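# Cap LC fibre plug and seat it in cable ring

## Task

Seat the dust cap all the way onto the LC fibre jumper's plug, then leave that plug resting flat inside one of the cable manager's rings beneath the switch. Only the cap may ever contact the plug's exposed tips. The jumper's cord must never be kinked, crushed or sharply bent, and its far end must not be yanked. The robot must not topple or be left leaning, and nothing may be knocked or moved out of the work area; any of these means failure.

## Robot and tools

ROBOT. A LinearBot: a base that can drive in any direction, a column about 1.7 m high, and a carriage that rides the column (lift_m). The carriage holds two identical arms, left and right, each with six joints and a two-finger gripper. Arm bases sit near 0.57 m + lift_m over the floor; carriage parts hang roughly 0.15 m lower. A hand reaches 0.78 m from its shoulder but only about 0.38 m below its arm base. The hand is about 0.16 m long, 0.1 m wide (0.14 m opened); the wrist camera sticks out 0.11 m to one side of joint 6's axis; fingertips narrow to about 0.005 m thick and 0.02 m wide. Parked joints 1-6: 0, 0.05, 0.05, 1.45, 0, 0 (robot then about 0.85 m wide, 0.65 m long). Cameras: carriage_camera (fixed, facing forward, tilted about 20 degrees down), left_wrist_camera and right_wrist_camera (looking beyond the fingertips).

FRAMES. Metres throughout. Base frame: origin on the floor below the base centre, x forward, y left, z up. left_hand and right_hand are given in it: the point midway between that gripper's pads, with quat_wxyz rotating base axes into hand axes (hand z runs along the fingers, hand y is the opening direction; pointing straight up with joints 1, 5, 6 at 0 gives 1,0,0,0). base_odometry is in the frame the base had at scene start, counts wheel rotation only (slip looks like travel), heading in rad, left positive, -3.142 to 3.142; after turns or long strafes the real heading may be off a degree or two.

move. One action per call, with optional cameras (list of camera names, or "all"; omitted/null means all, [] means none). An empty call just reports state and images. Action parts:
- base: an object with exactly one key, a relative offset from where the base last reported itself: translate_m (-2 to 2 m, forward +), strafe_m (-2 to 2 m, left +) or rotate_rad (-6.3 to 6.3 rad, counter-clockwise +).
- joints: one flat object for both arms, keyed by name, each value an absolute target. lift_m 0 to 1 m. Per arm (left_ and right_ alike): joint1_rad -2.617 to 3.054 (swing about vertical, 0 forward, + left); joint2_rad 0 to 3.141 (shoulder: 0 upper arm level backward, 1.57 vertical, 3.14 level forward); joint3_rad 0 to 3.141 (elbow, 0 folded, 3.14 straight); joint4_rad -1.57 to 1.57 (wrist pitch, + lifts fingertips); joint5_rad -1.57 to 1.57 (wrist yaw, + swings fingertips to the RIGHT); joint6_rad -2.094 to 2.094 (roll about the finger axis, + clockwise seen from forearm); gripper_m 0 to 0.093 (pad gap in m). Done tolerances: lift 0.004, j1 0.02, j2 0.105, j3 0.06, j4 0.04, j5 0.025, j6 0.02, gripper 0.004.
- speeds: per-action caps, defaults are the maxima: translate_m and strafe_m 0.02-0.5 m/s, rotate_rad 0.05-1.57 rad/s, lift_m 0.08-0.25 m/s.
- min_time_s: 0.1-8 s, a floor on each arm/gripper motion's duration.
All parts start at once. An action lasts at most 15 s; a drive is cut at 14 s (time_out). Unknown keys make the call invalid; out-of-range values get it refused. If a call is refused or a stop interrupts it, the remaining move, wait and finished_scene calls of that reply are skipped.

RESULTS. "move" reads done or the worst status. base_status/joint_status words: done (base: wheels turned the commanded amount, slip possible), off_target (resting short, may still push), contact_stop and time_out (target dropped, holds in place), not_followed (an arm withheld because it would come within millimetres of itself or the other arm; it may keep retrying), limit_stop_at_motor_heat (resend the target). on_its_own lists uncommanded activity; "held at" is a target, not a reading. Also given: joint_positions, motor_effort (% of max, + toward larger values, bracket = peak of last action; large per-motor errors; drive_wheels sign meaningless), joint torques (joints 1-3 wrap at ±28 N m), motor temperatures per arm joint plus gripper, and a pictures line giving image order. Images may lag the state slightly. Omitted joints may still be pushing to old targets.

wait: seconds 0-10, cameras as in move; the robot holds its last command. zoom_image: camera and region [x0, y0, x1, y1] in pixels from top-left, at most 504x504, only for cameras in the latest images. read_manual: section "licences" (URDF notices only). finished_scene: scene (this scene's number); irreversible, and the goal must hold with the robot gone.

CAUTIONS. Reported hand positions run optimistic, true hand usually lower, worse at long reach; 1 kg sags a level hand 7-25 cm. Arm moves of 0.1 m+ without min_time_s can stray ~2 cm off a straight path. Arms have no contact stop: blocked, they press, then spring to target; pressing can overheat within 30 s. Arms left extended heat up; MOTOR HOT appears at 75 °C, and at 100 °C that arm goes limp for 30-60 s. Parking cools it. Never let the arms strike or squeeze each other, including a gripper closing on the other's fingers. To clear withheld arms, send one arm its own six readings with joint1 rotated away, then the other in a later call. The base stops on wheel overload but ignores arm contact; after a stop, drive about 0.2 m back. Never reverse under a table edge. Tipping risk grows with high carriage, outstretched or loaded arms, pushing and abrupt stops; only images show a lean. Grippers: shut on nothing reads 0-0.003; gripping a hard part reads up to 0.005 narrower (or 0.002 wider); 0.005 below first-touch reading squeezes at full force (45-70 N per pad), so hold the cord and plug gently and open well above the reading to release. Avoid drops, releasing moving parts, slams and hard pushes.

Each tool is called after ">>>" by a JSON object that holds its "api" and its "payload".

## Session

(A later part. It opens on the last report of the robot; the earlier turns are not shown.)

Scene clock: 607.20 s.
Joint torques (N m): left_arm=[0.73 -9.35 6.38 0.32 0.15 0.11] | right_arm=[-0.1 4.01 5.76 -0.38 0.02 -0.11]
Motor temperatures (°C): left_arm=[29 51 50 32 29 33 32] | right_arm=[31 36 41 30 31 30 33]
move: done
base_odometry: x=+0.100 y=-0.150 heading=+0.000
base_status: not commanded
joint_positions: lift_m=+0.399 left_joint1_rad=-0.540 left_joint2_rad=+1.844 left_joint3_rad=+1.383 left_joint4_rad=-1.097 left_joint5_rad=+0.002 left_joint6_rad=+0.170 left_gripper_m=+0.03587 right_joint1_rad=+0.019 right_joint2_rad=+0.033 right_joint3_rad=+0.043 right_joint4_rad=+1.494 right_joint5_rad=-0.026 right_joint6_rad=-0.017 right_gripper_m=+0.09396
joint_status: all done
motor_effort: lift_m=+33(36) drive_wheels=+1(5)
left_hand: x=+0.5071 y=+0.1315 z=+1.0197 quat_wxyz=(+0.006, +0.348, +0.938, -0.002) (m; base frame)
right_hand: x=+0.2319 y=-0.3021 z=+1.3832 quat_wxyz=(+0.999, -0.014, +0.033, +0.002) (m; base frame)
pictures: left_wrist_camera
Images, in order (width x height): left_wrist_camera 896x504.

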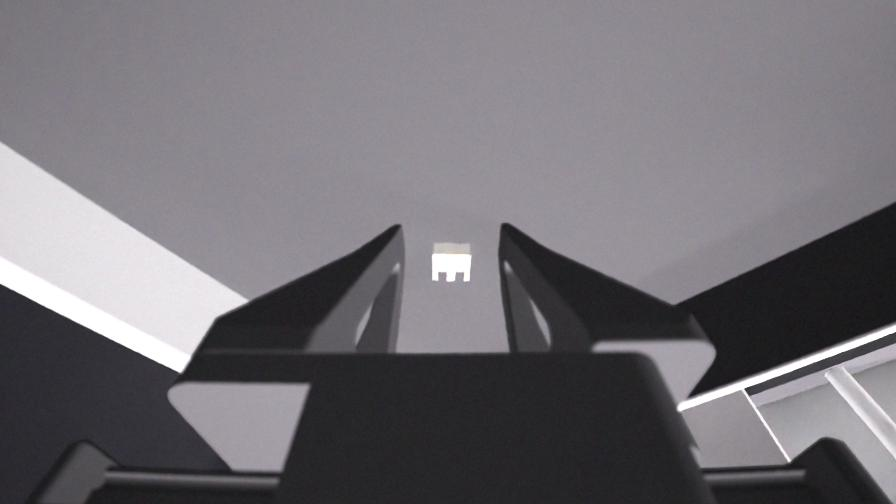

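>>> {"api": "move", "payload": {"joints": {"lift_m": 0.4005}, "speeds": {"lift_m": 0.08}, "cameras": []}}

>>> {"api": "move", "payload": {"joints": {"left_gripper_m": 0.018}, "min_time_s": 1.5, "cameras": ["left_wrist_camera"]}}

>>> {"api": "zoom_image", "payload": {"camera": "left_wrist_camera", "region": [388, 180, 508, 290]}}

Scene clock: 708.33 s.
Joint torques (N m): left_arm=[0.7 -9.32 6.38 0.3 0.15 0.11] | right_arm=[-0.12 4.07 5.75 -0.39 0.01 -0.11]
Motor temperatures (°C): left_arm=[29 53 50 31 29 33 32] | right_arm=[31 36 41 30 31 30 33]
move: done
base_odometry: x=+0.100 y=-0.150 heading=+0.000
base_status: not commanded
joint_positions: lift_m=+0.400 left_joint1_rad=-0.540 left_joint2_rad=+1.844 left_joint3_rad=+1.383 left_joint4_rad=-1.097 left_joint5_rad=+0.002 left_joint6_rad=+0.170 left_gripper_m=+0.03587 right_joint1_rad=+0.019 right_joint2_rad=+0.033 right_joint3_rad=+0.043 right_joint4_rad=+1.494 right_joint5_rad=-0.026 right_joint6_rad=-0.017 right_gripper_m=+0.09396
joint_status: all done
motor_effort: lift_m=+37(40) drive_wheels=+2(5)
left_hand: x=+0.5071 y=+0.1314 z=+1.0210 quat_wxyz=(+0.006, +0.348, +0.938, -0.002) (m; base frame)
right_hand: x=+0.2319 y=-0.3021 z=+1.3844 quat_wxyz=(+0.999, -0.014, +0.033, +0.002) (m; base frame)
pictures: none
No camera images: "cameras" was empty.

Scene clock: 710.13 s.
Joint torques (N m): left_arm=[0.72 -9.31 6.39 0.31 0.15 0.11] | right_arm=[-0.12 4.07 5.76 -0.38 0.01 -0.11]
Motor temperatures (°C): left_arm=[29 53 50 31 29 33 32] | right_arm=[31 36 41 30 31 30 33]
move: done
base_odometry: x=+0.100 y=-0.150 heading=+0.000
base_status: not commanded
joint_positions: lift_m=+0.400 left_joint1_rad=-0.540 left_joint2_rad=+1.844 left_joint3_rad=+1.383 left_joint4_rad=-1.097 left_joint5_rad=+0.002 left_joint6_rad=+0.170 left_gripper_m=+0.01813 right_joint1_rad=+0.019 right_joint2_rad=+0.033 right_joint3_rad=+0.043 right_joint4_rad=+1.494 right_joint5_rad=-0.026 right_joint6_rad=-0.017 right_gripper_m=+0.09396
joint_status: all done
motor_effort: lift_m=+37(37) drive_wheels=+4(5)
left_hand: x=+0.5071 y=+0.1314 z=+1.0210 quat_wxyz=(+0.006, +0.348, +0.938, -0.002) (m; base frame)
right_hand: x=+0.2319 y=-0.3021 z=+1.3844 quat_wxyz=(+0.999, -0.014, +0.033, +0.002) (m; base frame)
pictures: left_wrist_camera
Images, in order (width x height): left_wrist_camera 896x504.

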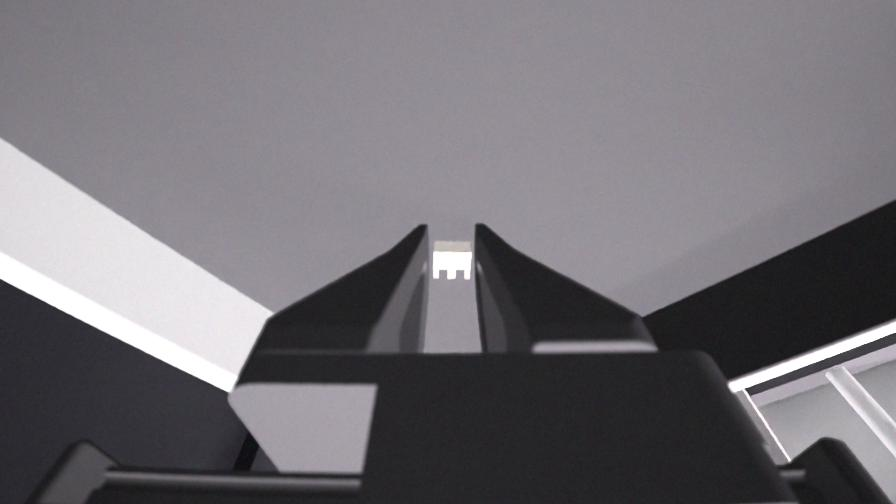

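Scaled by 4.200 from the camera's 896x504 image, which has a finer 1280x720 frame.

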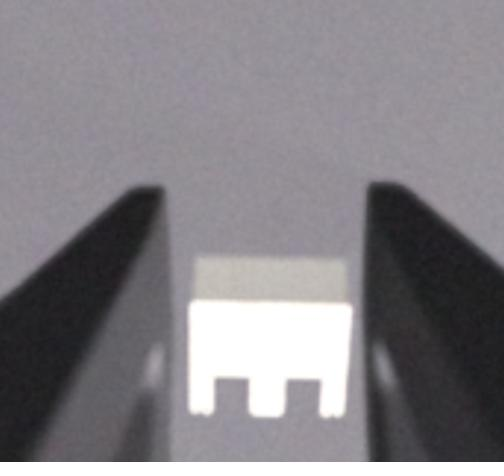

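>>> {"api": "move", "payload": {"joints": {"left_gripper_m": 0.010}, "min_time_s": 2.0, "cameras": ["left_wrist_camera"]}}

>>> {"api": "zoom_image", "payload": {"camera": "left_wrist_camera", "region": [388, 180, 508, 290]}}

Scene clock: 717.97 s.
Joint torques (N m): left_arm=[0.7 -9.35 6.37 0.31 0.15 0.11] | right_arm=[-0.13 4.07 5.75 -0.38 0.01 -0.11]
Motor temperatures (°C): left_arm=[29 53 50 31 29 33 32] | right_arm=[31 36 41 30 31 30 33]
move: done
base_odometry: x=+0.100 y=-0.150 heading=+0.000
base_status: not commanded
joint_positions: lift_m=+0.400 left_joint1_rad=-0.540 left_joint2_rad=+1.844 left_joint3_rad=+1.383 left_joint4_rad=-1.097 left_joint5_rad=+0.002 left_joint6_rad=+0.170 left_gripper_m=+0.01104 right_joint1_rad=+0.019 right_joint2_rad=+0.033 right_joint3_rad=+0.043 right_joint4_rad=+1.494 right_joint5_rad=-0.026 right_joint6_rad=-0.017 right_gripper_m=+0.09396
joint_status: all done
motor_effort: lift_m=+37(37) drive_wheels=+2(7)
left_hand: x=+0.5071 y=+0.1314 z=+1.0210 quat_wxyz=(+0.006, +0.348, +0.938, -0.002) (m; base frame)
right_hand: x=+0.2319 y=-0.3021 z=+1.3844 quat_wxyz=(+0.999, -0.014, +0.033, +0.002) (m; base frame)
pictures: left_wrist_camera
Images, in order (width x height): left_wrist_camera 896x504.

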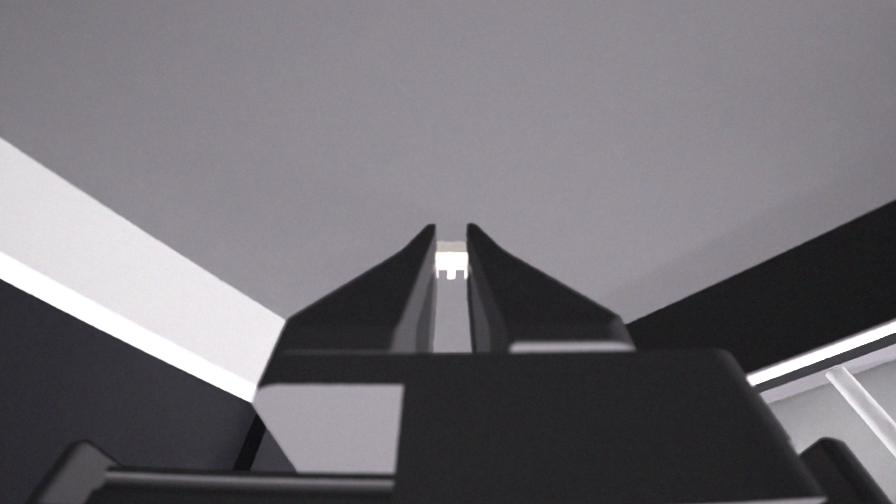

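Scaled by 4.200 from the camera's 896x504 image, which has a finer 1280x720 frame.

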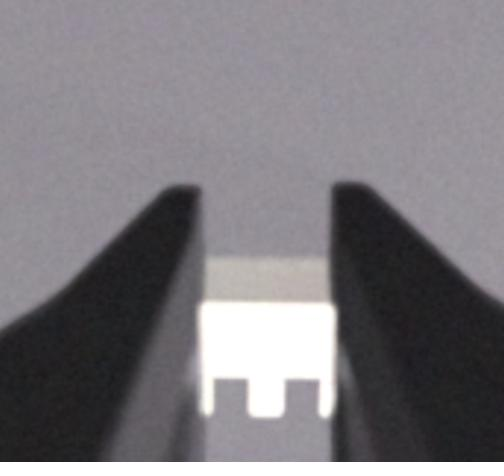

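>>> {"api": "move", "payload": {"joints": {"left_gripper_m": 0.036}, "base": {"translate_m": -0.0064}, "speeds": {"translate_m": 0.02}, "cameras": []}}

>>> {"api": "move", "payload": {"base": {"strafe_m": 0.0056}, "joints": {"lift_m": 0.3955}, "speeds": {"strafe_m": 0.02, "lift_m": 0.08}, "cameras": ["left_wrist_camera"]}}

>>> {"api": "zoom_image", "payload": {"camera": "left_wrist_camera", "region": [388, 180, 508, 290]}}

Scene clock: 787.27 s.
Joint torques (N m): left_arm=[0.66 -9.39 6.41 0.32 0.15 0.11] | right_arm=[-0.1 4.08 5.7 -0.36 0.02 -0.11]
Motor temperatures (°C): left_arm=[29 54 50 31 29 33 34] | right_arm=[31 36 41 30 31 30 33]
move: done
base_odometry: x=+0.094 y=-0.150 heading=+0.000
base_status: done
joint_positions: lift_m=+0.400 left_joint1_rad=-0.539 left_joint2_rad=+1.844 left_joint3_rad=+1.383 left_joint4_rad=-1.096 left_joint5_rad=+0.002 left_joint6_rad=+0.170 left_gripper_m=+0.03589 right_joint1_rad=+0.019 right_joint2_rad=+0.033 right_joint3_rad=+0.043 right_joint4_rad=+1.493 right_joint5_rad=-0.026 right_joint6_rad=-0.017 right_gripper_m=+0.09396
joint_status: all done
motor_effort: lift_m=+37(37) drive_wheels=+0(9)
left_hand: x=+0.5073 y=+0.1317 z=+1.0210 quat_wxyz=(+0.006, +0.347, +0.938, -0.002) (m; base frame)
right_hand: x=+0.2320 y=-0.3021 z=+1.3844 quat_wxyz=(+0.999, -0.014, +0.033, +0.002) (m; base frame)
pictures: none
No camera images: "cameras" was empty.

Scene clock: 787.93 s.
Joint torques (N m): left_arm=[0.61 -8.58 6.34 0.32 0.08 0.1] | right_arm=[-0.18 4.1 5.75 -0.38 0.02 -0.11]
Motor temperatures (°C): left_arm=[29 54 50 31 29 33 34] | right_arm=[31 36 41 30 31 30 33]
move: done
base_odometry: x=+0.094 y=-0.145 heading=+0.000
base_status: done
joint_positions: lift_m=+0.396 left_joint1_rad=-0.539 left_joint2_rad=+1.835 left_joint3_rad=+1.384 left_joint4_rad=-1.094 left_joint5_rad=+0.010 left_joint6_rad=+0.171 left_gripper_m=+0.03589 right_joint1_rad=+0.019 right_joint2_rad=+0.033 right_joint3_rad=+0.043 right_joint4_rad=+1.494 right_joint5_rad=-0.026 right_joint6_rad=-0.017 right_gripper_m=+0.09396
joint_status: all done
motor_effort: lift_m=+33(34) drive_wheels=+4(8)
left_hand: x=+0.5076 y=+0.1300 z=+1.0193 quat_wxyz=(+0.011, +0.348, +0.938, -0.007) (m; base frame)
right_hand: x=+0.2319 y=-0.3021 z=+1.3797 quat_wxyz=(+0.999, -0.014, +0.033, +0.002) (m; base frame)
pictures: left_wrist_camera
Images, in order (width x height): left_wrist_camera 896x504.

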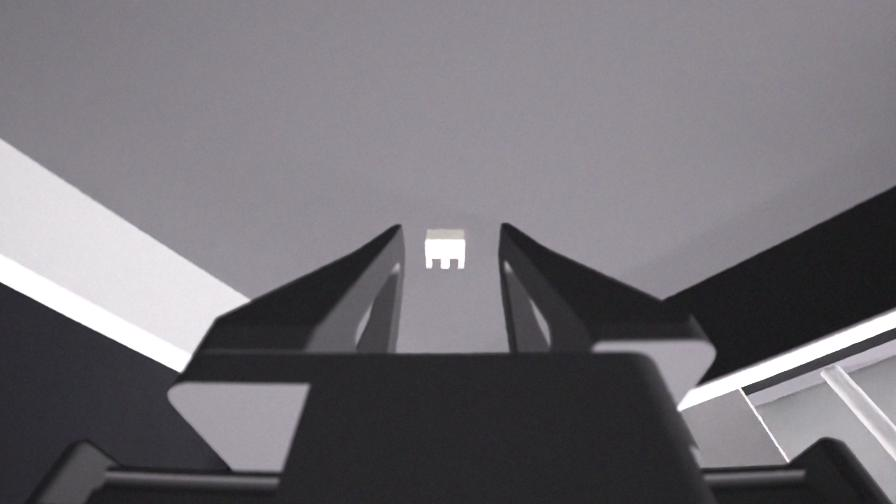

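Scaled by 4.200 from the camera's 896x504 image, which has a finer 1280x720 frame.

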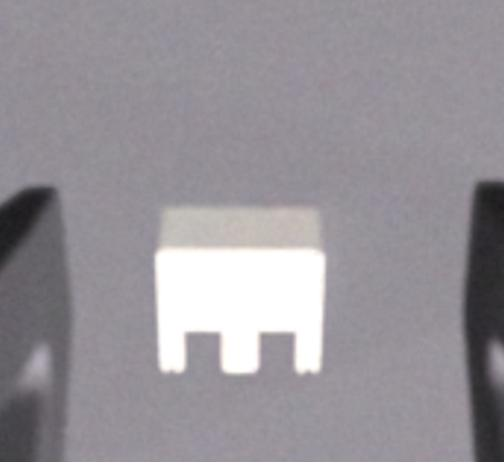

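>>> {"api": "move", "payload": {"joints": {"lift_m": 0.398}, "speeds": {"lift_m": 0.08}, "cameras": []}}

>>> {"api": "move", "payload": {"base": {"strafe_m": 0.0033}, "speeds": {"strafe_m": 0.02}, "cameras": []}}

>>> {"api": "move", "payload": {"joints": {"left_gripper_m": 0.016}, "min_time_s": 1.5, "cameras": ["left_wrist_camera"]}}

>>> {"api": "zoom_image", "payload": {"camera": "left_wrist_camera", "region": [388, 180, 508, 290]}}

Scene clock: 835.90 s.
Joint torques (N m): left_arm=[0.64 -8.55 6.37 0.32 0.08 0.11] | right_arm=[-0.1 4.07 5.75 -0.38 0.02 -0.11]
Motor temperatures (°C): left_arm=[29 50 49 31 29 33 33] | right_arm=[31 36 41 30 31 30 33]
move: done
base_odometry: x=+0.094 y=-0.145 heading=+0.000
base_status: not commanded
joint_positions: lift_m=+0.398 left_joint1_rad=-0.539 left_joint2_rad=+1.835 left_joint3_rad=+1.384 left_joint4_rad=-1.094 left_joint5_rad=+0.010 left_joint6_rad=+0.171 left_gripper_m=+0.03589 right_joint1_rad=+0.019 right_joint2_rad=+0.033 right_joint3_rad=+0.043 right_joint4_rad=+1.494 right_joint5_rad=-0.026 right_joint6_rad=-0.017 right_gripper_m=+0.09396
joint_status: all done
motor_effort: lift_m=+36(40) drive_wheels=+1(4)
left_hand: x=+0.5077 y=+0.1299 z=+1.0217 quat_wxyz=(+0.012, +0.348, +0.938, -0.007) (m; base frame)
right_hand: x=+0.2319 y=-0.3021 z=+1.3820 quat_wxyz=(+0.999, -0.014, +0.033, +0.002) (m; base frame)
pictures: none
No camera images: "cameras" was empty.

Scene clock: 836.47 s.
Joint torques (N m): left_arm=[0.27 -8.54 6.35 0.32 0.08 0.11] | right_arm=[0.03 4.03 5.75 -0.38 0.01 -0.11]
Motor temperatures (°C): left_arm=[29 50 49 31 29 33 33] | right_arm=[31 36 41 30 31 30 33]
move: done
base_odometry: x=+0.094 y=-0.142 heading=+0.000
base_status: done
joint_positions: lift_m=+0.398 left_joint1_rad=-0.535 left_joint2_rad=+1.835 left_joint3_rad=+1.384 left_joint4_rad=-1.094 left_joint5_rad=+0.010 left_joint6_rad=+0.171 left_gripper_m=+0.03589 right_joint1_rad=+0.019 right_joint2_rad=+0.033 right_joint3_rad=+0.043 right_joint4_rad=+1.494 right_joint5_rad=-0.026 right_joint6_rad=-0.017 right_gripper_m=+0.09396
joint_status: not commanded
motor_effort: lift_m=+36(36) drive_wheels=+3(6)
left_hand: x=+0.5085 y=+0.1313 z=+1.0217 quat_wxyz=(+0.012, +0.345, +0.938, -0.007) (m; base frame)
right_hand: x=+0.2319 y=-0.3021 z=+1.3820 quat_wxyz=(+0.999, -0.014, +0.033, +0.001) (m; base frame)
pictures: none
No camera images: "cameras" was empty.

Scene clock: 838.27 s.
Joint torques (N m): left_arm=[0.29 -8.53 6.34 0.31 0.08 0.11] | right_arm=[-0.03 4.07 5.76 -0.38 0.02 -0.11]
Motor temperatures (°C): left_arm=[29 50 49 31 29 33 33] | right_arm=[31 36 41 30 31 30 33]
move: done
base_odometry: x=+0.094 y=-0.142 heading=+0.000
base_status: not commanded
joint_positions: lift_m=+0.398 left_joint1_rad=-0.535 left_joint2_rad=+1.835 left_joint3_rad=+1.384 left_joint4_rad=-1.094 left_joint5_rad=+0.010 left_joint6_rad=+0.171 left_gripper_m=+0.01614 right_joint1_rad=+0.019 right_joint2_rad=+0.033 right_joint3_rad=+0.043 right_joint4_rad=+1.494 right_joint5_rad=-0.026 right_joint6_rad=-0.017 right_gripper_m=+0.09396
joint_status: all done
motor_effort: lift_m=+36(36) drive_wheels=+3(7)
left_hand: x=+0.5085 y=+0.1313 z=+1.0217 quat_wxyz=(+0.012, +0.345, +0.938, -0.007) (m; base frame)
right_hand: x=+0.2319 y=-0.3021 z=+1.3820 quat_wxyz=(+0.999, -0.014, +0.033, +0.001) (m; base frame)
pictures: left_wrist_camera
Images, in order (width x height): left_wrist_camera 896x504.

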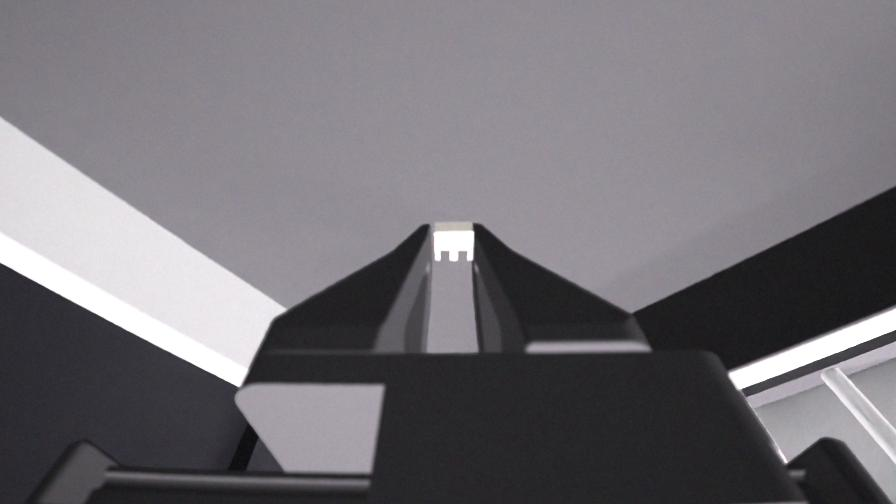

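Scaled by 4.200 from the camera's 896x504 image, which has a finer 1280x720 frame.

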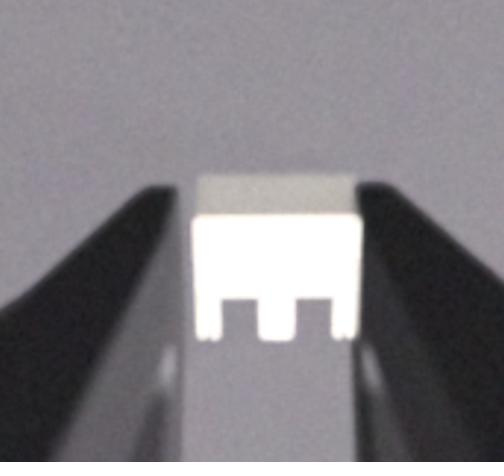

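>>> {"api": "move", "payload": {"joints": {"left_gripper_m": 0.0105}, "min_time_s": 2.0, "cameras": ["left_wrist_camera"]}}

>>> {"api": "zoom_image", "payload": {"camera": "left_wrist_camera", "region": [388, 180, 508, 290]}}

Scene clock: 851.53 s.
Joint torques (N m): left_arm=[0.24 -8.55 6.35 0.32 0.08 0.11] | right_arm=[-0.03 4.08 5.75 -0.38 0.02 -0.11]
Motor temperatures (°C): left_arm=[29 49 49 31 29 33 33] | right_arm=[31 36 41 30 31 30 33]
move: done
base_odometry: x=+0.094 y=-0.142 heading=+0.000
base_status: not commanded
joint_positions: lift_m=+0.398 left_joint1_rad=-0.535 left_joint2_rad=+1.835 left_joint3_rad=+1.384 left_joint4_rad=-1.094 left_joint5_rad=+0.010 left_joint6_rad=+0.171 left_gripper_m=+0.01208 right_joint1_rad=+0.019 right_joint2_rad=+0.033 right_joint3_rad=+0.043 right_joint4_rad=+1.494 right_joint5_rad=-0.026 right_joint6_rad=-0.017 right_gripper_m=+0.09396
joint_status: all done
motor_effort: lift_m=+36(37) drive_wheels=+3(7)
left_hand: x=+0.5085 y=+0.1313 z=+1.0217 quat_wxyz=(+0.012, +0.345, +0.938, -0.007) (m; base frame)
right_hand: x=+0.2319 y=-0.3021 z=+1.3820 quat_wxyz=(+0.999, -0.014, +0.033, +0.001) (m; base frame)
pictures: left_wrist_camera
Images, in order (width x height): left_wrist_camera 896x504.

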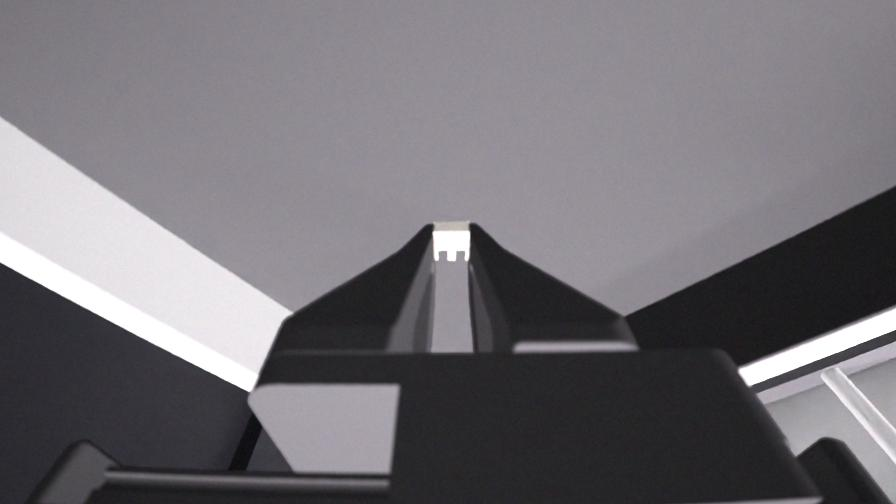

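Scaled by 4.200 from the camera's 896x504 image, which has a finer 1280x720 frame.

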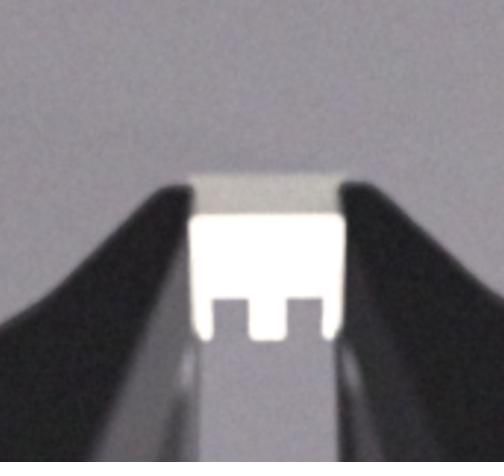

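>>> {"api": "move", "payload": {"joints": {"left_gripper_m": 0.0065}, "min_time_s": 1.5, "cameras": []}}

>>> {"api": "move", "payload": {"joints": {"lift_m": 0.412}, "speeds": {"lift_m": 0.08}, "cameras": ["left_wrist_camera"]}}

>>> {"api": "zoom_image", "payload": {"camera": "left_wrist_camera", "region": [388, 180, 508, 290]}}

Scene clock: 866.43 s.
Joint torques (N m): left_arm=[0.28 -8.54 6.34 0.31 0.08 0.11] | right_arm=[-0.02 4.08 5.76 -0.38 0.01 -0.11]
Motor temperatures (°C): left_arm=[29 49 49 31 29 33 34] | right_arm=[31 36 41 30 31 30 33]
move: off_target
base_odometry: x=+0.094 y=-0.142 heading=+0.000
base_status: not commanded
joint_positions: lift_m=+0.398 left_joint1_rad=-0.535 left_joint2_rad=+1.835 left_joint3_rad=+1.384 left_joint4_rad=-1.094 left_joint5_rad=+0.010 left_joint6_rad=+0.171 left_gripper_m=+0.01208 right_joint1_rad=+0.019 right_joint2_rad=+0.033 right_joint3_rad=+0.043 right_joint4_rad=+1.494 right_joint5_rad=-0.026 right_joint6_rad=-0.017 right_gripper_m=+0.09396
joint_status: left_gripper_m off_target (ended at +0.01207, target +0.00650)
motor_effort: lift_m=+36(37) drive_wheels=+3(6)
left_hand: x=+0.5085 y=+0.1313 z=+1.0217 quat_wxyz=(+0.012, +0.345, +0.938, -0.007) (m; base frame)
right_hand: x=+0.2319 y=-0.3021 z=+1.3820 quat_wxyz=(+0.999, -0.014, +0.033, +0.001) (m; base frame)
pictures: none
No camera images: "cameras" was empty.

Scene clock: 866.97 s.
Joint torques (N m): left_arm=[0.28 -8.59 6.39 0.31 0.09 0.1] | right_arm=[-0.03 4.08 5.74 -0.39 0.02 -0.11]
Motor temperatures (°C): left_arm=[29 49 49 31 29 33 34] | right_arm=[31 36 41 30 31 30 33]
move: done
base_odometry: x=+0.094 y=-0.142 heading=+0.000
base_status: not commanded
joint_positions: lift_m=+0.412 left_joint1_rad=-0.535 left_joint2_rad=+1.834 left_joint3_rad=+1.384 left_joint4_rad=-1.094 left_joint5_rad=+0.010 left_joint6_rad=+0.171 left_gripper_m=+0.01208 right_joint1_rad=+0.019 right_joint2_rad=+0.033 right_joint3_rad=+0.043 right_joint4_rad=+1.494 right_joint5_rad=-0.026 right_joint6_rad=-0.017 right_gripper_m=+0.09396
joint_status: all done
motor_effort: lift_m=+35(42) drive_wheels=+4(6)
left_hand: x=+0.5085 y=+0.1313 z=+1.0359 quat_wxyz=(+0.012, +0.345, +0.938, -0.007) (m; base frame)
right_hand: x=+0.2319 y=-0.3021 z=+1.3961 quat_wxyz=(+0.999, -0.014, +0.033, +0.001) (m; base frame)
pictures: left_wrist_camera
Images, in order (width x height): left_wrist_camera 896x504.

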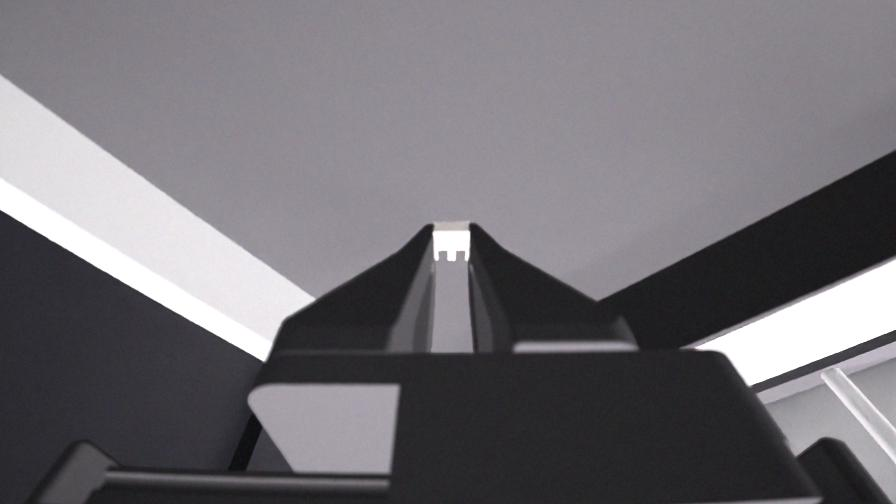

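Scaled by 4.200 from the camera's 896x504 image, which has a finer 1280x720 frame.

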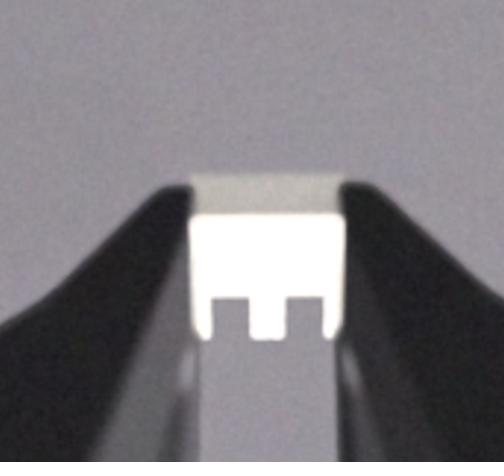

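>>> {"api": "move", "payload": {"base": {"translate_m": -0.04}, "joints": {"lift_m": 0.45}, "speeds": {"translate_m": 0.08, "lift_m": 0.1}, "cameras": []}}

>>> {"api": "move", "payload": {"base": {"strafe_m": -0.098}, "speeds": {"strafe_m": 0.1}, "cameras": ["carriage_camera"]}}

Scene clock: 946.03 s.
Joint torques (N m): left_arm=[0.23 -8.51 6.35 0.32 0.08 0.11] | right_arm=[-0.05 4.05 5.75 -0.39 0.02 -0.11]
Motor temperatures (°C): left_arm=[29 50 48 31 29 33 35] | right_arm=[31 36 41 30 31 30 33]
move: done
base_odometry: x=+0.054 y=-0.142 heading=-0.001
base_status: done
joint_positions: lift_m=+0.450 left_joint1_rad=-0.534 left_joint2_rad=+1.834 left_joint3_rad=+1.384 left_joint4_rad=-1.093 left_joint5_rad=+0.010 left_joint6_rad=+0.171 left_gripper_m=+0.01208 right_joint1_rad=+0.019 right_joint2_rad=+0.033 right_joint3_rad=+0.043 right_joint4_rad=+1.493 right_joint5_rad=-0.026 right_joint6_rad=-0.017 right_gripper_m=+0.09396
joint_status: all done
motor_effort: lift_m=+35(42) drive_wheels=+4(9)
left_hand: x=+0.5087 y=+0.1313 z=+1.0739 quat_wxyz=(+0.012, +0.345, +0.938, -0.007) (m; base frame)
right_hand: x=+0.2320 y=-0.3021 z=+1.4340 quat_wxyz=(+0.999, -0.014, +0.033, +0.001) (m; base frame)
pictures: none
No camera images: "cameras" was empty.

Scene clock: 947.70 s.
Joint torques (N m): left_arm=[0.13 -8.54 6.35 0.32 0.08 0.1] | right_arm=[-0.05 4.05 5.75 -0.38 0.02 -0.11]
Motor temperatures (°C): left_arm=[29 50 48 31 29 33 35] | right_arm=[31 36 41 30 31 30 33]
move: done
base_odometry: x=+0.054 y=-0.240 heading=-0.001
base_status: done
joint_positions: lift_m=+0.450 left_joint1_rad=-0.534 left_joint2_rad=+1.834 left_joint3_rad=+1.384 left_joint4_rad=-1.093 left_joint5_rad=+0.010 left_joint6_rad=+0.171 left_gripper_m=+0.01208 right_joint1_rad=+0.019 right_joint2_rad=+0.033 right_joint3_rad=+0.043 right_joint4_rad=+1.493 right_joint5_rad=-0.026 right_joint6_rad=-0.017 right_gripper_m=+0.09396
joint_status: not commanded
motor_effort: lift_m=+35(35) drive_wheels=-1(10)
left_hand: x=+0.5088 y=+0.1315 z=+1.0739 quat_wxyz=(+0.012, +0.345, +0.939, -0.007) (m; base frame)
right_hand: x=+0.2320 y=-0.3021 z=+1.4340 quat_wxyz=(+0.999, -0.014, +0.033, +0.001) (m; base frame)
pictures: carriage_camera
Images, in order (width x height): carriage_camera 896x504.

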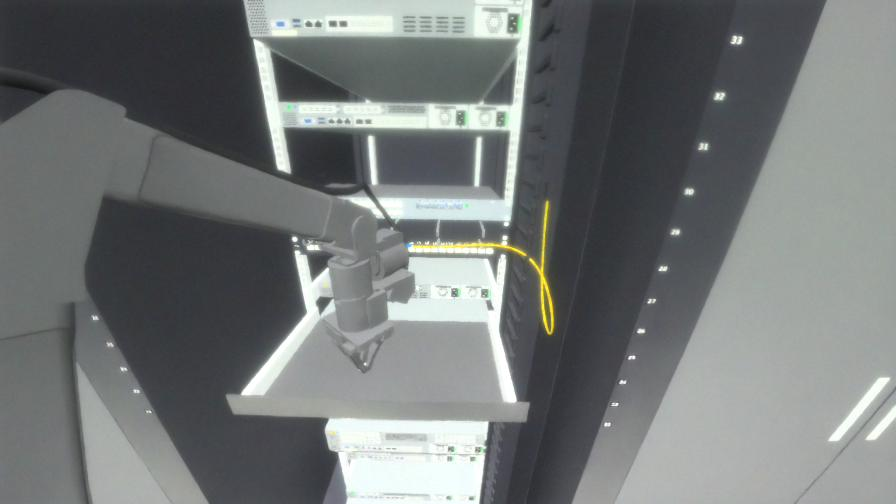

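>>> {"api": "zoom_image", "payload": {"camera": "carriage_camera", "region": [290, 200, 570, 345]}}

Scaled by 1.800 from the camera's 896x504 image, which has a finer 1280x720 frame.

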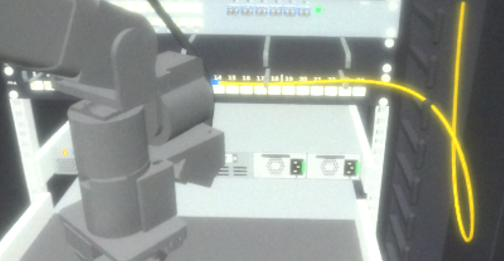

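>>> {"api": "move", "payload": {"joints": {"left_joint1_rad": -0.360, "left_joint2_rad": 1.609, "left_joint3_rad": 1.879, "left_joint4_rad": -1.138, "left_joint5_rad": -0.271, "left_joint6_rad": -1.871}, "min_time_s": 4, "cameras": ["left_wrist_camera"]}}

Scene clock: 986.33 s.
Joint torques (N m): left_arm=[0.72 -8.85 10.29 1.3 -0.24 -0.04] | right_arm=[-0.06 4.08 5.75 -0.38 0.02 -0.11]
Motor temperatures (°C): left_arm=[29 51 49 31 29 33 35] | right_arm=[31 36 41 30 31 30 33]
move: done
base_odometry: x=+0.054 y=-0.240 heading=-0.001
base_status: not commanded
joint_positions: lift_m=+0.450 left_joint1_rad=-0.368 left_joint2_rad=+1.638 left_joint3_rad=+1.844 left_joint4_rad=-1.128 left_joint5_rad=-0.258 left_joint6_rad=-1.859 left_gripper_m=+0.01207 right_joint1_rad=+0.019 right_joint2_rad=+0.033 right_joint3_rad=+0.043 right_joint4_rad=+1.493 right_joint5_rad=-0.026 right_joint6_rad=-0.017 right_gripper_m=+0.09396
joint_status: all done
motor_effort: lift_m=+35(35) drive_wheels=-3(5)
left_hand: x=+0.6140 y=+0.2000 z=+1.2985 quat_wxyz=(+0.249, -0.668, +0.663, -0.230) (m; base frame)
right_hand: x=+0.2320 y=-0.3021 z=+1.4340 quat_wxyz=(+0.999, -0.014, +0.033, +0.001) (m; base frame)
pictures: left_wrist_camera
Images, in order (width x height): left_wrist_camera 896x504.

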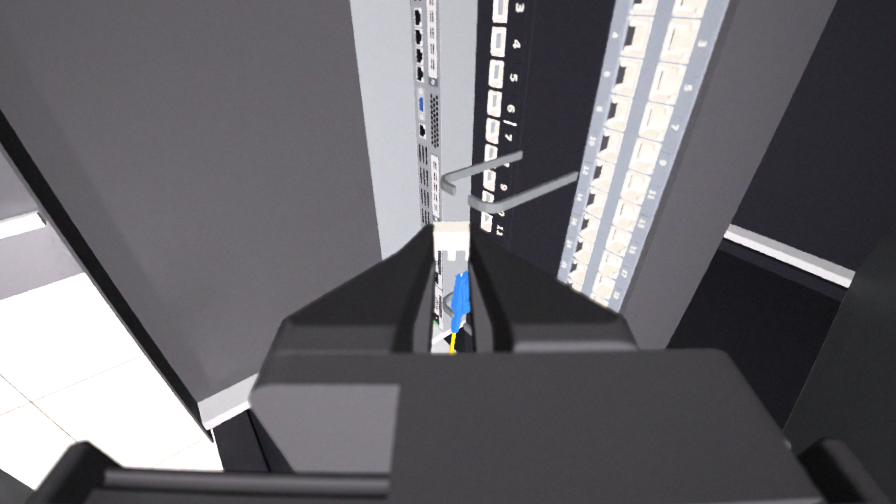

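>>> {"api": "zoom_image", "payload": {"camera": "left_wrist_camera", "region": [400, 140, 600, 360]}}

Scaled by 2.291 from the camera's 896x504 image, which has a finer 1280x720 frame.

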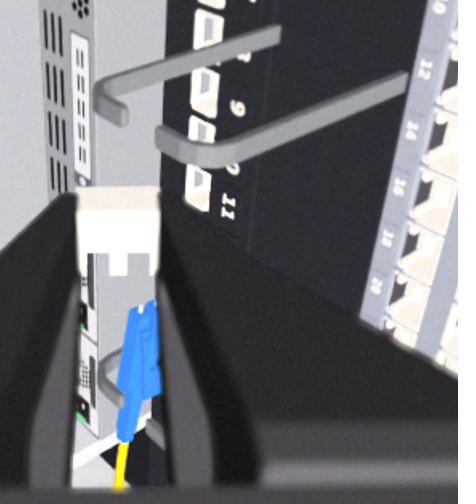

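>>> {"api": "move", "payload": {"joints": {"right_joint1_rad": 0.830, "right_joint2_rad": 1.824, "right_joint3_rad": 1.248, "right_joint4_rad": 0.568, "right_joint5_rad": 0.189, "right_joint6_rad": -1.5805, "right_gripper_m": 0.04, "lift_m": 0.405}, "min_time_s": 4.5, "speeds": {"lift_m": 0.1}, "cameras": ["right_wrist_camera", "left_wrist_camera"]}}

>>> {"api": "zoom_image", "payload": {"camera": "left_wrist_camera", "region": [410, 150, 530, 350]}}

Scene clock: 1051.40 s.
Joint torques (N m): left_arm=[0.49 -8.18 9.72 1.38 -0.19 -0.03] | right_arm=[0.53 -9.13 10.07 2.48 0.11 -0.12]
Motor temperatures (°C): left_arm=[29 51 52 34 29 33 35] | right_arm=[31 36 42 31 31 30 33]
move: done
base_odometry: x=+0.054 y=-0.240 heading=-0.001
base_status: not commanded
joint_positions: lift_m=+0.405 left_joint1_rad=-0.366 left_joint2_rad=+1.631 left_joint3_rad=+1.850 left_joint4_rad=-1.136 left_joint5_rad=-0.262 left_joint6_rad=-1.861 left_gripper_m=+0.01207 right_joint1_rad=+0.825 right_joint2_rad=+1.808 right_joint3_rad=+1.221 right_joint4_rad=+0.585 right_joint5_rad=+0.178 right_joint6_rad=-1.569 right_gripper_m=+0.04013
joint_status: all done
motor_effort: lift_m=+35(36) drive_wheels=+1(5)
left_hand: x=+0.6123 y=+0.2027 z=+1.2574 quat_wxyz=(+0.252, -0.669, +0.660, -0.231) (m; base frame)
right_hand: x=+0.6195 y=+0.0855 z=+1.2429 quat_wxyz=(+0.633, -0.633, +0.316, -0.315) (m; base frame)
pictures: left_wrist_camera, right_wrist_camera
Images, in order (width x height): left_wrist_camera 896x504, right_wrist_camera 896x504.

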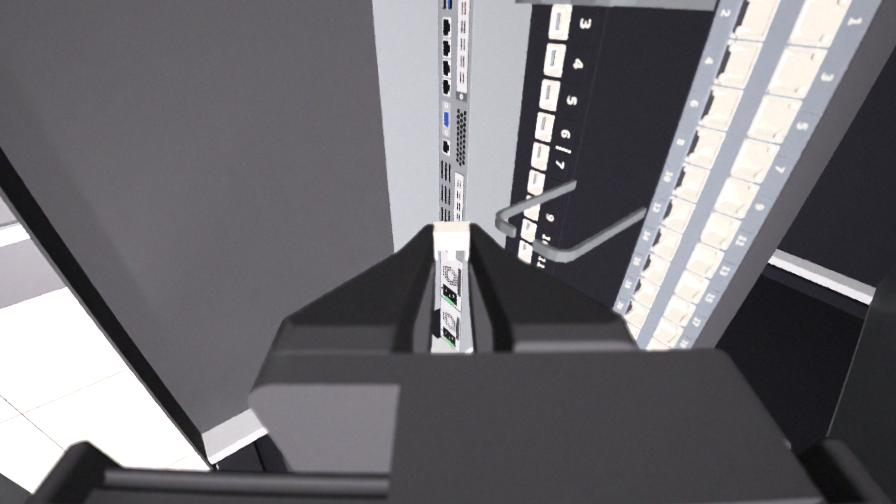

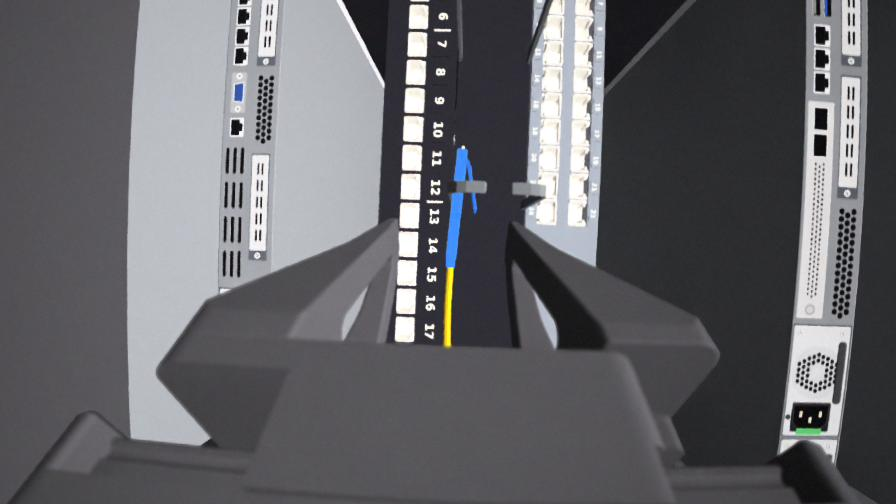

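Scaled by 2.520 from the camera's 896x504 image, which has a finer 1280x720 frame.

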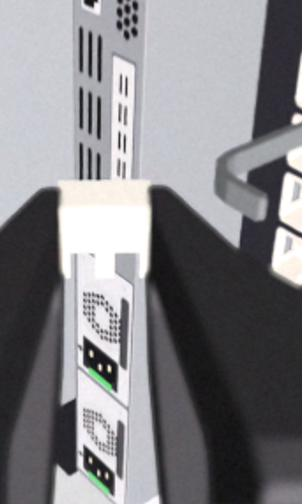

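>>> {"api": "zoom_image", "payload": {"camera": "right_wrist_camera", "region": [410, 125, 550, 285]}}

Scaled by 3.150 from the camera's 896x504 image, which has a finer 1280x720 frame.

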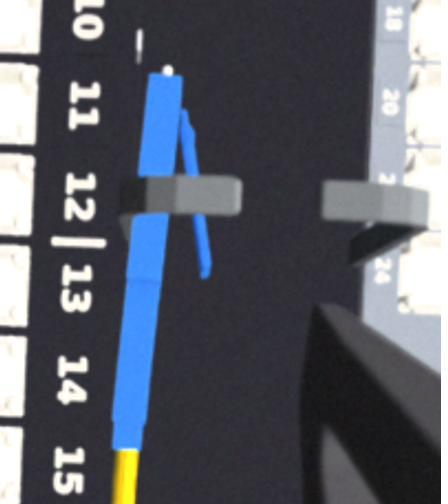

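>>> {"api": "move", "payload": {"joints": {"left_joint1_rad": -0.441, "left_joint2_rad": 1.521, "left_joint3_rad": 1.952, "left_joint4_rad": -1.3145, "left_joint5_rad": -0.310, "left_joint6_rad": -1.925}, "min_time_s": 2, "cameras": []}}

>>> {"api": "move", "payload": {"base": {"translate_m": 0.0445}, "speeds": {"translate_m": 0.04}, "cameras": ["right_wrist_camera"]}}

>>> {"api": "zoom_image", "payload": {"camera": "right_wrist_camera", "region": [380, 100, 540, 290]}}

Scene clock: 1132.97 s.
Joint torques (N m): left_arm=[-0.61 -7.17 9.48 1.27 -0.24 -0.05] | right_arm=[0.53 -9.14 9.99 2.5 0.11 -0.12]
Motor temperatures (°C): left_arm=[29 52 54 35 29 33 36] | right_arm=[31 42 48 41 31 30 33]
move: done
base_odometry: x=+0.054 y=-0.240 heading=-0.001
base_status: not commanded
joint_positions: lift_m=+0.405 left_joint1_rad=-0.432 left_joint2_rad=+1.546 left_joint3_rad=+1.920 left_joint4_rad=-1.304 left_joint5_rad=-0.297 left_joint6_rad=-1.914 left_gripper_m=+0.01207 right_joint1_rad=+0.825 right_joint2_rad=+1.808 right_joint3_rad=+1.222 right_joint4_rad=+0.583 right_joint5_rad=+0.180 right_joint6_rad=-1.571 right_gripper_m=+0.04013
joint_status: all done
motor_effort: lift_m=+35(35) drive_wheels=+1(5)
left_hand: x=+0.5650 y=+0.2009 z=+1.2909 quat_wxyz=(+0.250, -0.668, +0.661, -0.233) (m; base frame)
right_hand: x=+0.6197 y=+0.0853 z=+1.2428 quat_wxyz=(+0.632, -0.634, +0.316, -0.315) (m; base frame)
pictures: none
No camera images: "cameras" was empty.

Scene clock: 1134.53 s.
Joint torques (N m): left_arm=[-0.62 -6.63 9.44 1.31 -0.24 -0.03] | right_arm=[0.46 -9.18 10 2.5 0.08 -0.12]
Motor temperatures (°C): left_arm=[29 52 54 35 29 33 36] | right_arm=[31 42 48 41 31 30 33]
move: done
base_odometry: x=+0.098 y=-0.240 heading=-0.001
base_status: done
joint_positions: lift_m=+0.405 left_joint1_rad=-0.432 left_joint2_rad=+1.540 left_joint3_rad=+1.920 left_joint4_rad=-1.307 left_joint5_rad=-0.298 left_joint6_rad=-1.914 left_gripper_m=+0.01207 right_joint1_rad=+0.825 right_joint2_rad=+1.809 right_joint3_rad=+1.222 right_joint4_rad=+0.582 right_joint5_rad=+0.182 right_joint6_rad=-1.571 right_gripper_m=+0.04013
joint_status: not commanded
motor_effort: lift_m=+35(35) drive_wheels=+3(8)
left_hand: x=+0.5633 y=+0.2019 z=+1.2924 quat_wxyz=(+0.251, -0.668, +0.660, -0.234) (m; base frame)
right_hand: x=+0.6198 y=+0.0853 z=+1.2420 quat_wxyz=(+0.631, -0.634, +0.317, -0.316) (m; base frame)
pictures: right_wrist_camera
Images, in order (width x height): right_wrist_camera 896x504.

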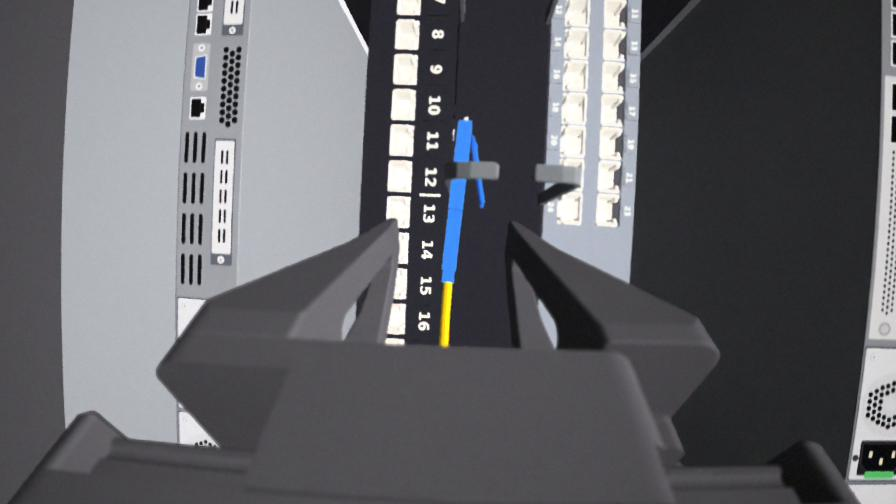

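Scaled by 2.653 from the camera's 896x504 image, which has a finer 1280x720 frame.

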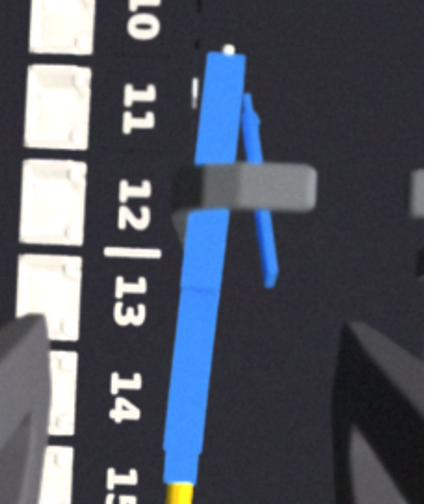

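>>> {"api": "move", "payload": {"joints": {"lift_m": 0.407}, "speeds": {"lift_m": 0.08}, "cameras": []}}

>>> {"api": "move", "payload": {"joints": {"right_gripper_m": 0.007}, "min_time_s": 3, "cameras": ["right_wrist_camera"]}}

>>> {"api": "zoom_image", "payload": {"camera": "right_wrist_camera", "region": [380, 100, 540, 290]}}

Scene clock: 1163.83 s.
Joint torques (N m): left_arm=[-0.65 -6.61 9.22 1.32 -0.23 -0.04] | right_arm=[0.46 -9.43 9.84 2.53 0.08 -0.12]
Motor temperatures (°C): left_arm=[29 51 58 36 29 33 36] | right_arm=[31 43 49 42 31 30 33]
move: done
base_odometry: x=+0.098 y=-0.240 heading=-0.001
base_status: not commanded
joint_positions: lift_m=+0.407 left_joint1_rad=-0.432 left_joint2_rad=+1.540 left_joint3_rad=+1.923 left_joint4_rad=-1.309 left_joint5_rad=-0.299 left_joint6_rad=-1.915 left_gripper_m=+0.01207 right_joint1_rad=+0.825 right_joint2_rad=+1.810 right_joint3_rad=+1.224 right_joint4_rad=+0.580 right_joint5_rad=+0.182 right_joint6_rad=-1.571 right_gripper_m=+0.04013
joint_status: all done
motor_effort: lift_m=+37(41) drive_wheels=-2(4)
left_hand: x=+0.5631 y=+0.2021 z=+1.2949 quat_wxyz=(+0.251, -0.668, +0.660, -0.234) (m; base frame)
right_hand: x=+0.6200 y=+0.0855 z=+1.2438 quat_wxyz=(+0.630, -0.635, +0.317, -0.316) (m; base frame)
pictures: none
No camera images: "cameras" was empty.

Scene clock: 1167.13 s.
Joint torques (N m): left_arm=[-0.61 -6.61 9.18 1.33 -0.23 -0.04] | right_arm=[0.47 -9.35 9.84 2.54 0.08 -0.12]
Motor temperatures (°C): left_arm=[29 51 57 36 29 33 36] | right_arm=[31 43 50 42 31 30 33]
move: done
base_odometry: x=+0.098 y=-0.240 heading=-0.001
base_status: not commanded
joint_positions: lift_m=+0.407 left_joint1_rad=-0.432 left_joint2_rad=+1.540 left_joint3_rad=+1.923 left_joint4_rad=-1.309 left_joint5_rad=-0.299 left_joint6_rad=-1.915 left_gripper_m=+0.01207 right_joint1_rad=+0.825 right_joint2_rad=+1.810 right_joint3_rad=+1.224 right_joint4_rad=+0.580 right_joint5_rad=+0.182 right_joint6_rad=-1.571 right_gripper_m=+0.00713
joint_status: all done
motor_effort: lift_m=+37(37) drive_wheels=+0(5)
left_hand: x=+0.5631 y=+0.2021 z=+1.2949 quat_wxyz=(+0.251, -0.668, +0.660, -0.234) (m; base frame)
right_hand: x=+0.6200 y=+0.0855 z=+1.2438 quat_wxyz=(+0.630, -0.635, +0.317, -0.316) (m; base frame)
pictures: right_wrist_camera
Images, in order (width x height): right_wrist_camera 896x504.

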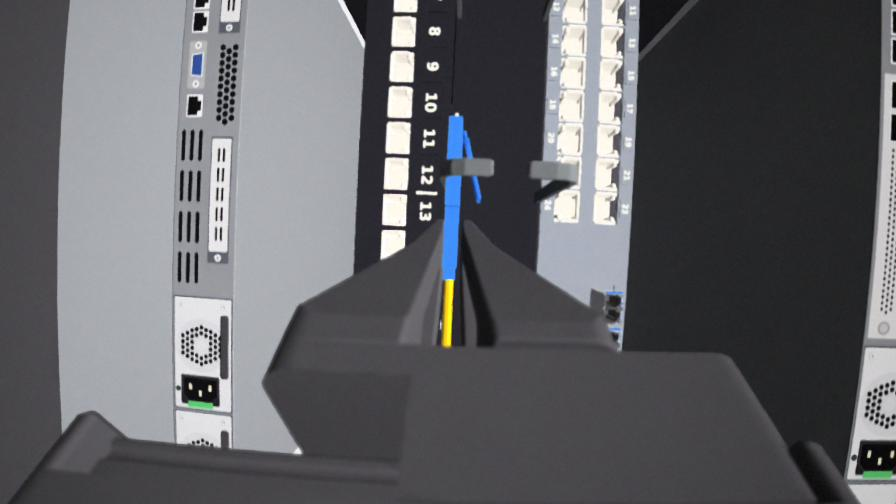

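Scaled by 2.653 from the camera's 896x504 image, which has a finer 1280x720 frame.

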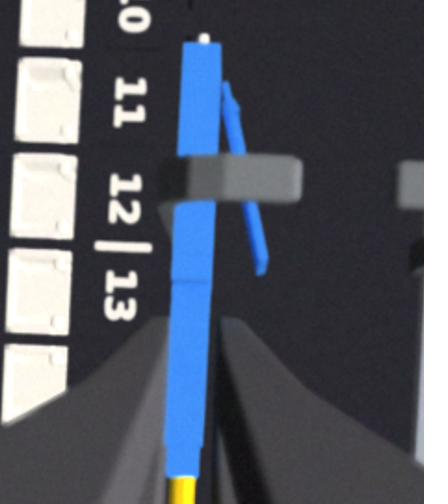

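>>> {"api": "move", "payload": {"joints": {"right_gripper_m": 0.003}, "min_time_s": 2, "cameras": ["right_wrist_camera"]}}

>>> {"api": "zoom_image", "payload": {"camera": "right_wrist_camera", "region": [380, 100, 540, 290]}}

Scene clock: 1174.63 s.
Joint torques (N m): left_arm=[-0.62 -6.61 9.21 1.33 -0.23 -0.04] | right_arm=[0.46 -9.33 9.84 2.54 0.07 -0.12]
Motor temperatures (°C): left_arm=[29 51 56 36 29 33 36] | right_arm=[31 43 51 42 31 30 33]
move: done
base_odometry: x=+0.098 y=-0.240 heading=-0.001
base_status: not commanded
joint_positions: lift_m=+0.407 left_joint1_rad=-0.432 left_joint2_rad=+1.540 left_joint3_rad=+1.923 left_joint4_rad=-1.309 left_joint5_rad=-0.299 left_joint6_rad=-1.915 left_gripper_m=+0.01207 right_joint1_rad=+0.825 right_joint2_rad=+1.810 right_joint3_rad=+1.224 right_joint4_rad=+0.580 right_joint5_rad=+0.182 right_joint6_rad=-1.571 right_gripper_m=+0.00346
joint_status: all done
motor_effort: lift_m=+37(37) drive_wheels=-1(4)
left_hand: x=+0.5631 y=+0.2021 z=+1.2949 quat_wxyz=(+0.251, -0.668, +0.660, -0.234) (m; base frame)
right_hand: x=+0.6200 y=+0.0855 z=+1.2438 quat_wxyz=(+0.630, -0.635, +0.317, -0.316) (m; base frame)
pictures: right_wrist_camera
Images, in order (width x height): right_wrist_camera 896x504.

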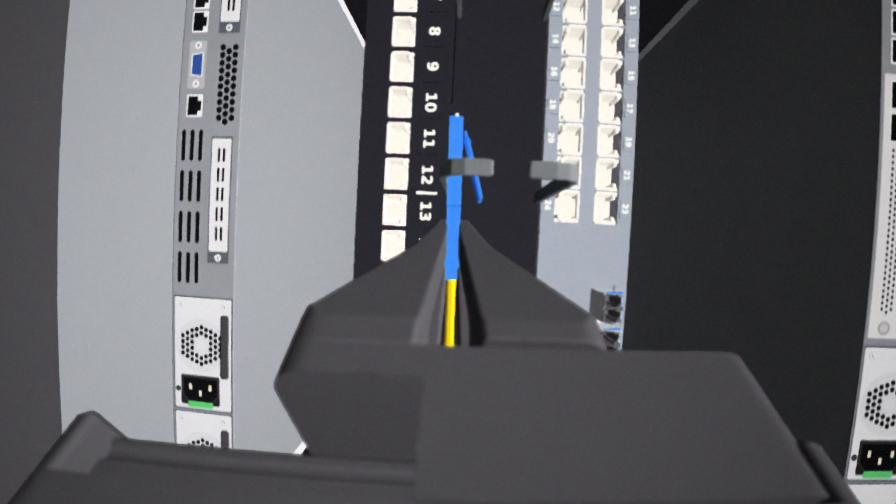

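Scaled by 2.653 from the camera's 896x504 image, which has a finer 1280x720 frame.

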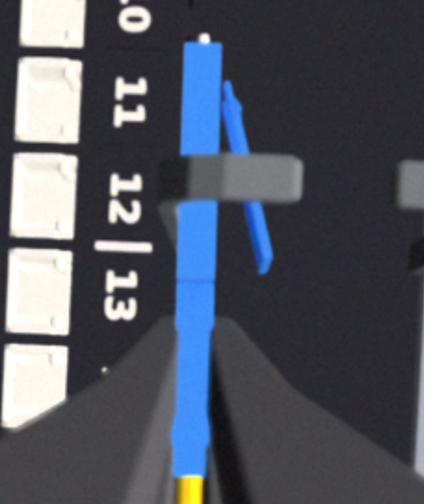

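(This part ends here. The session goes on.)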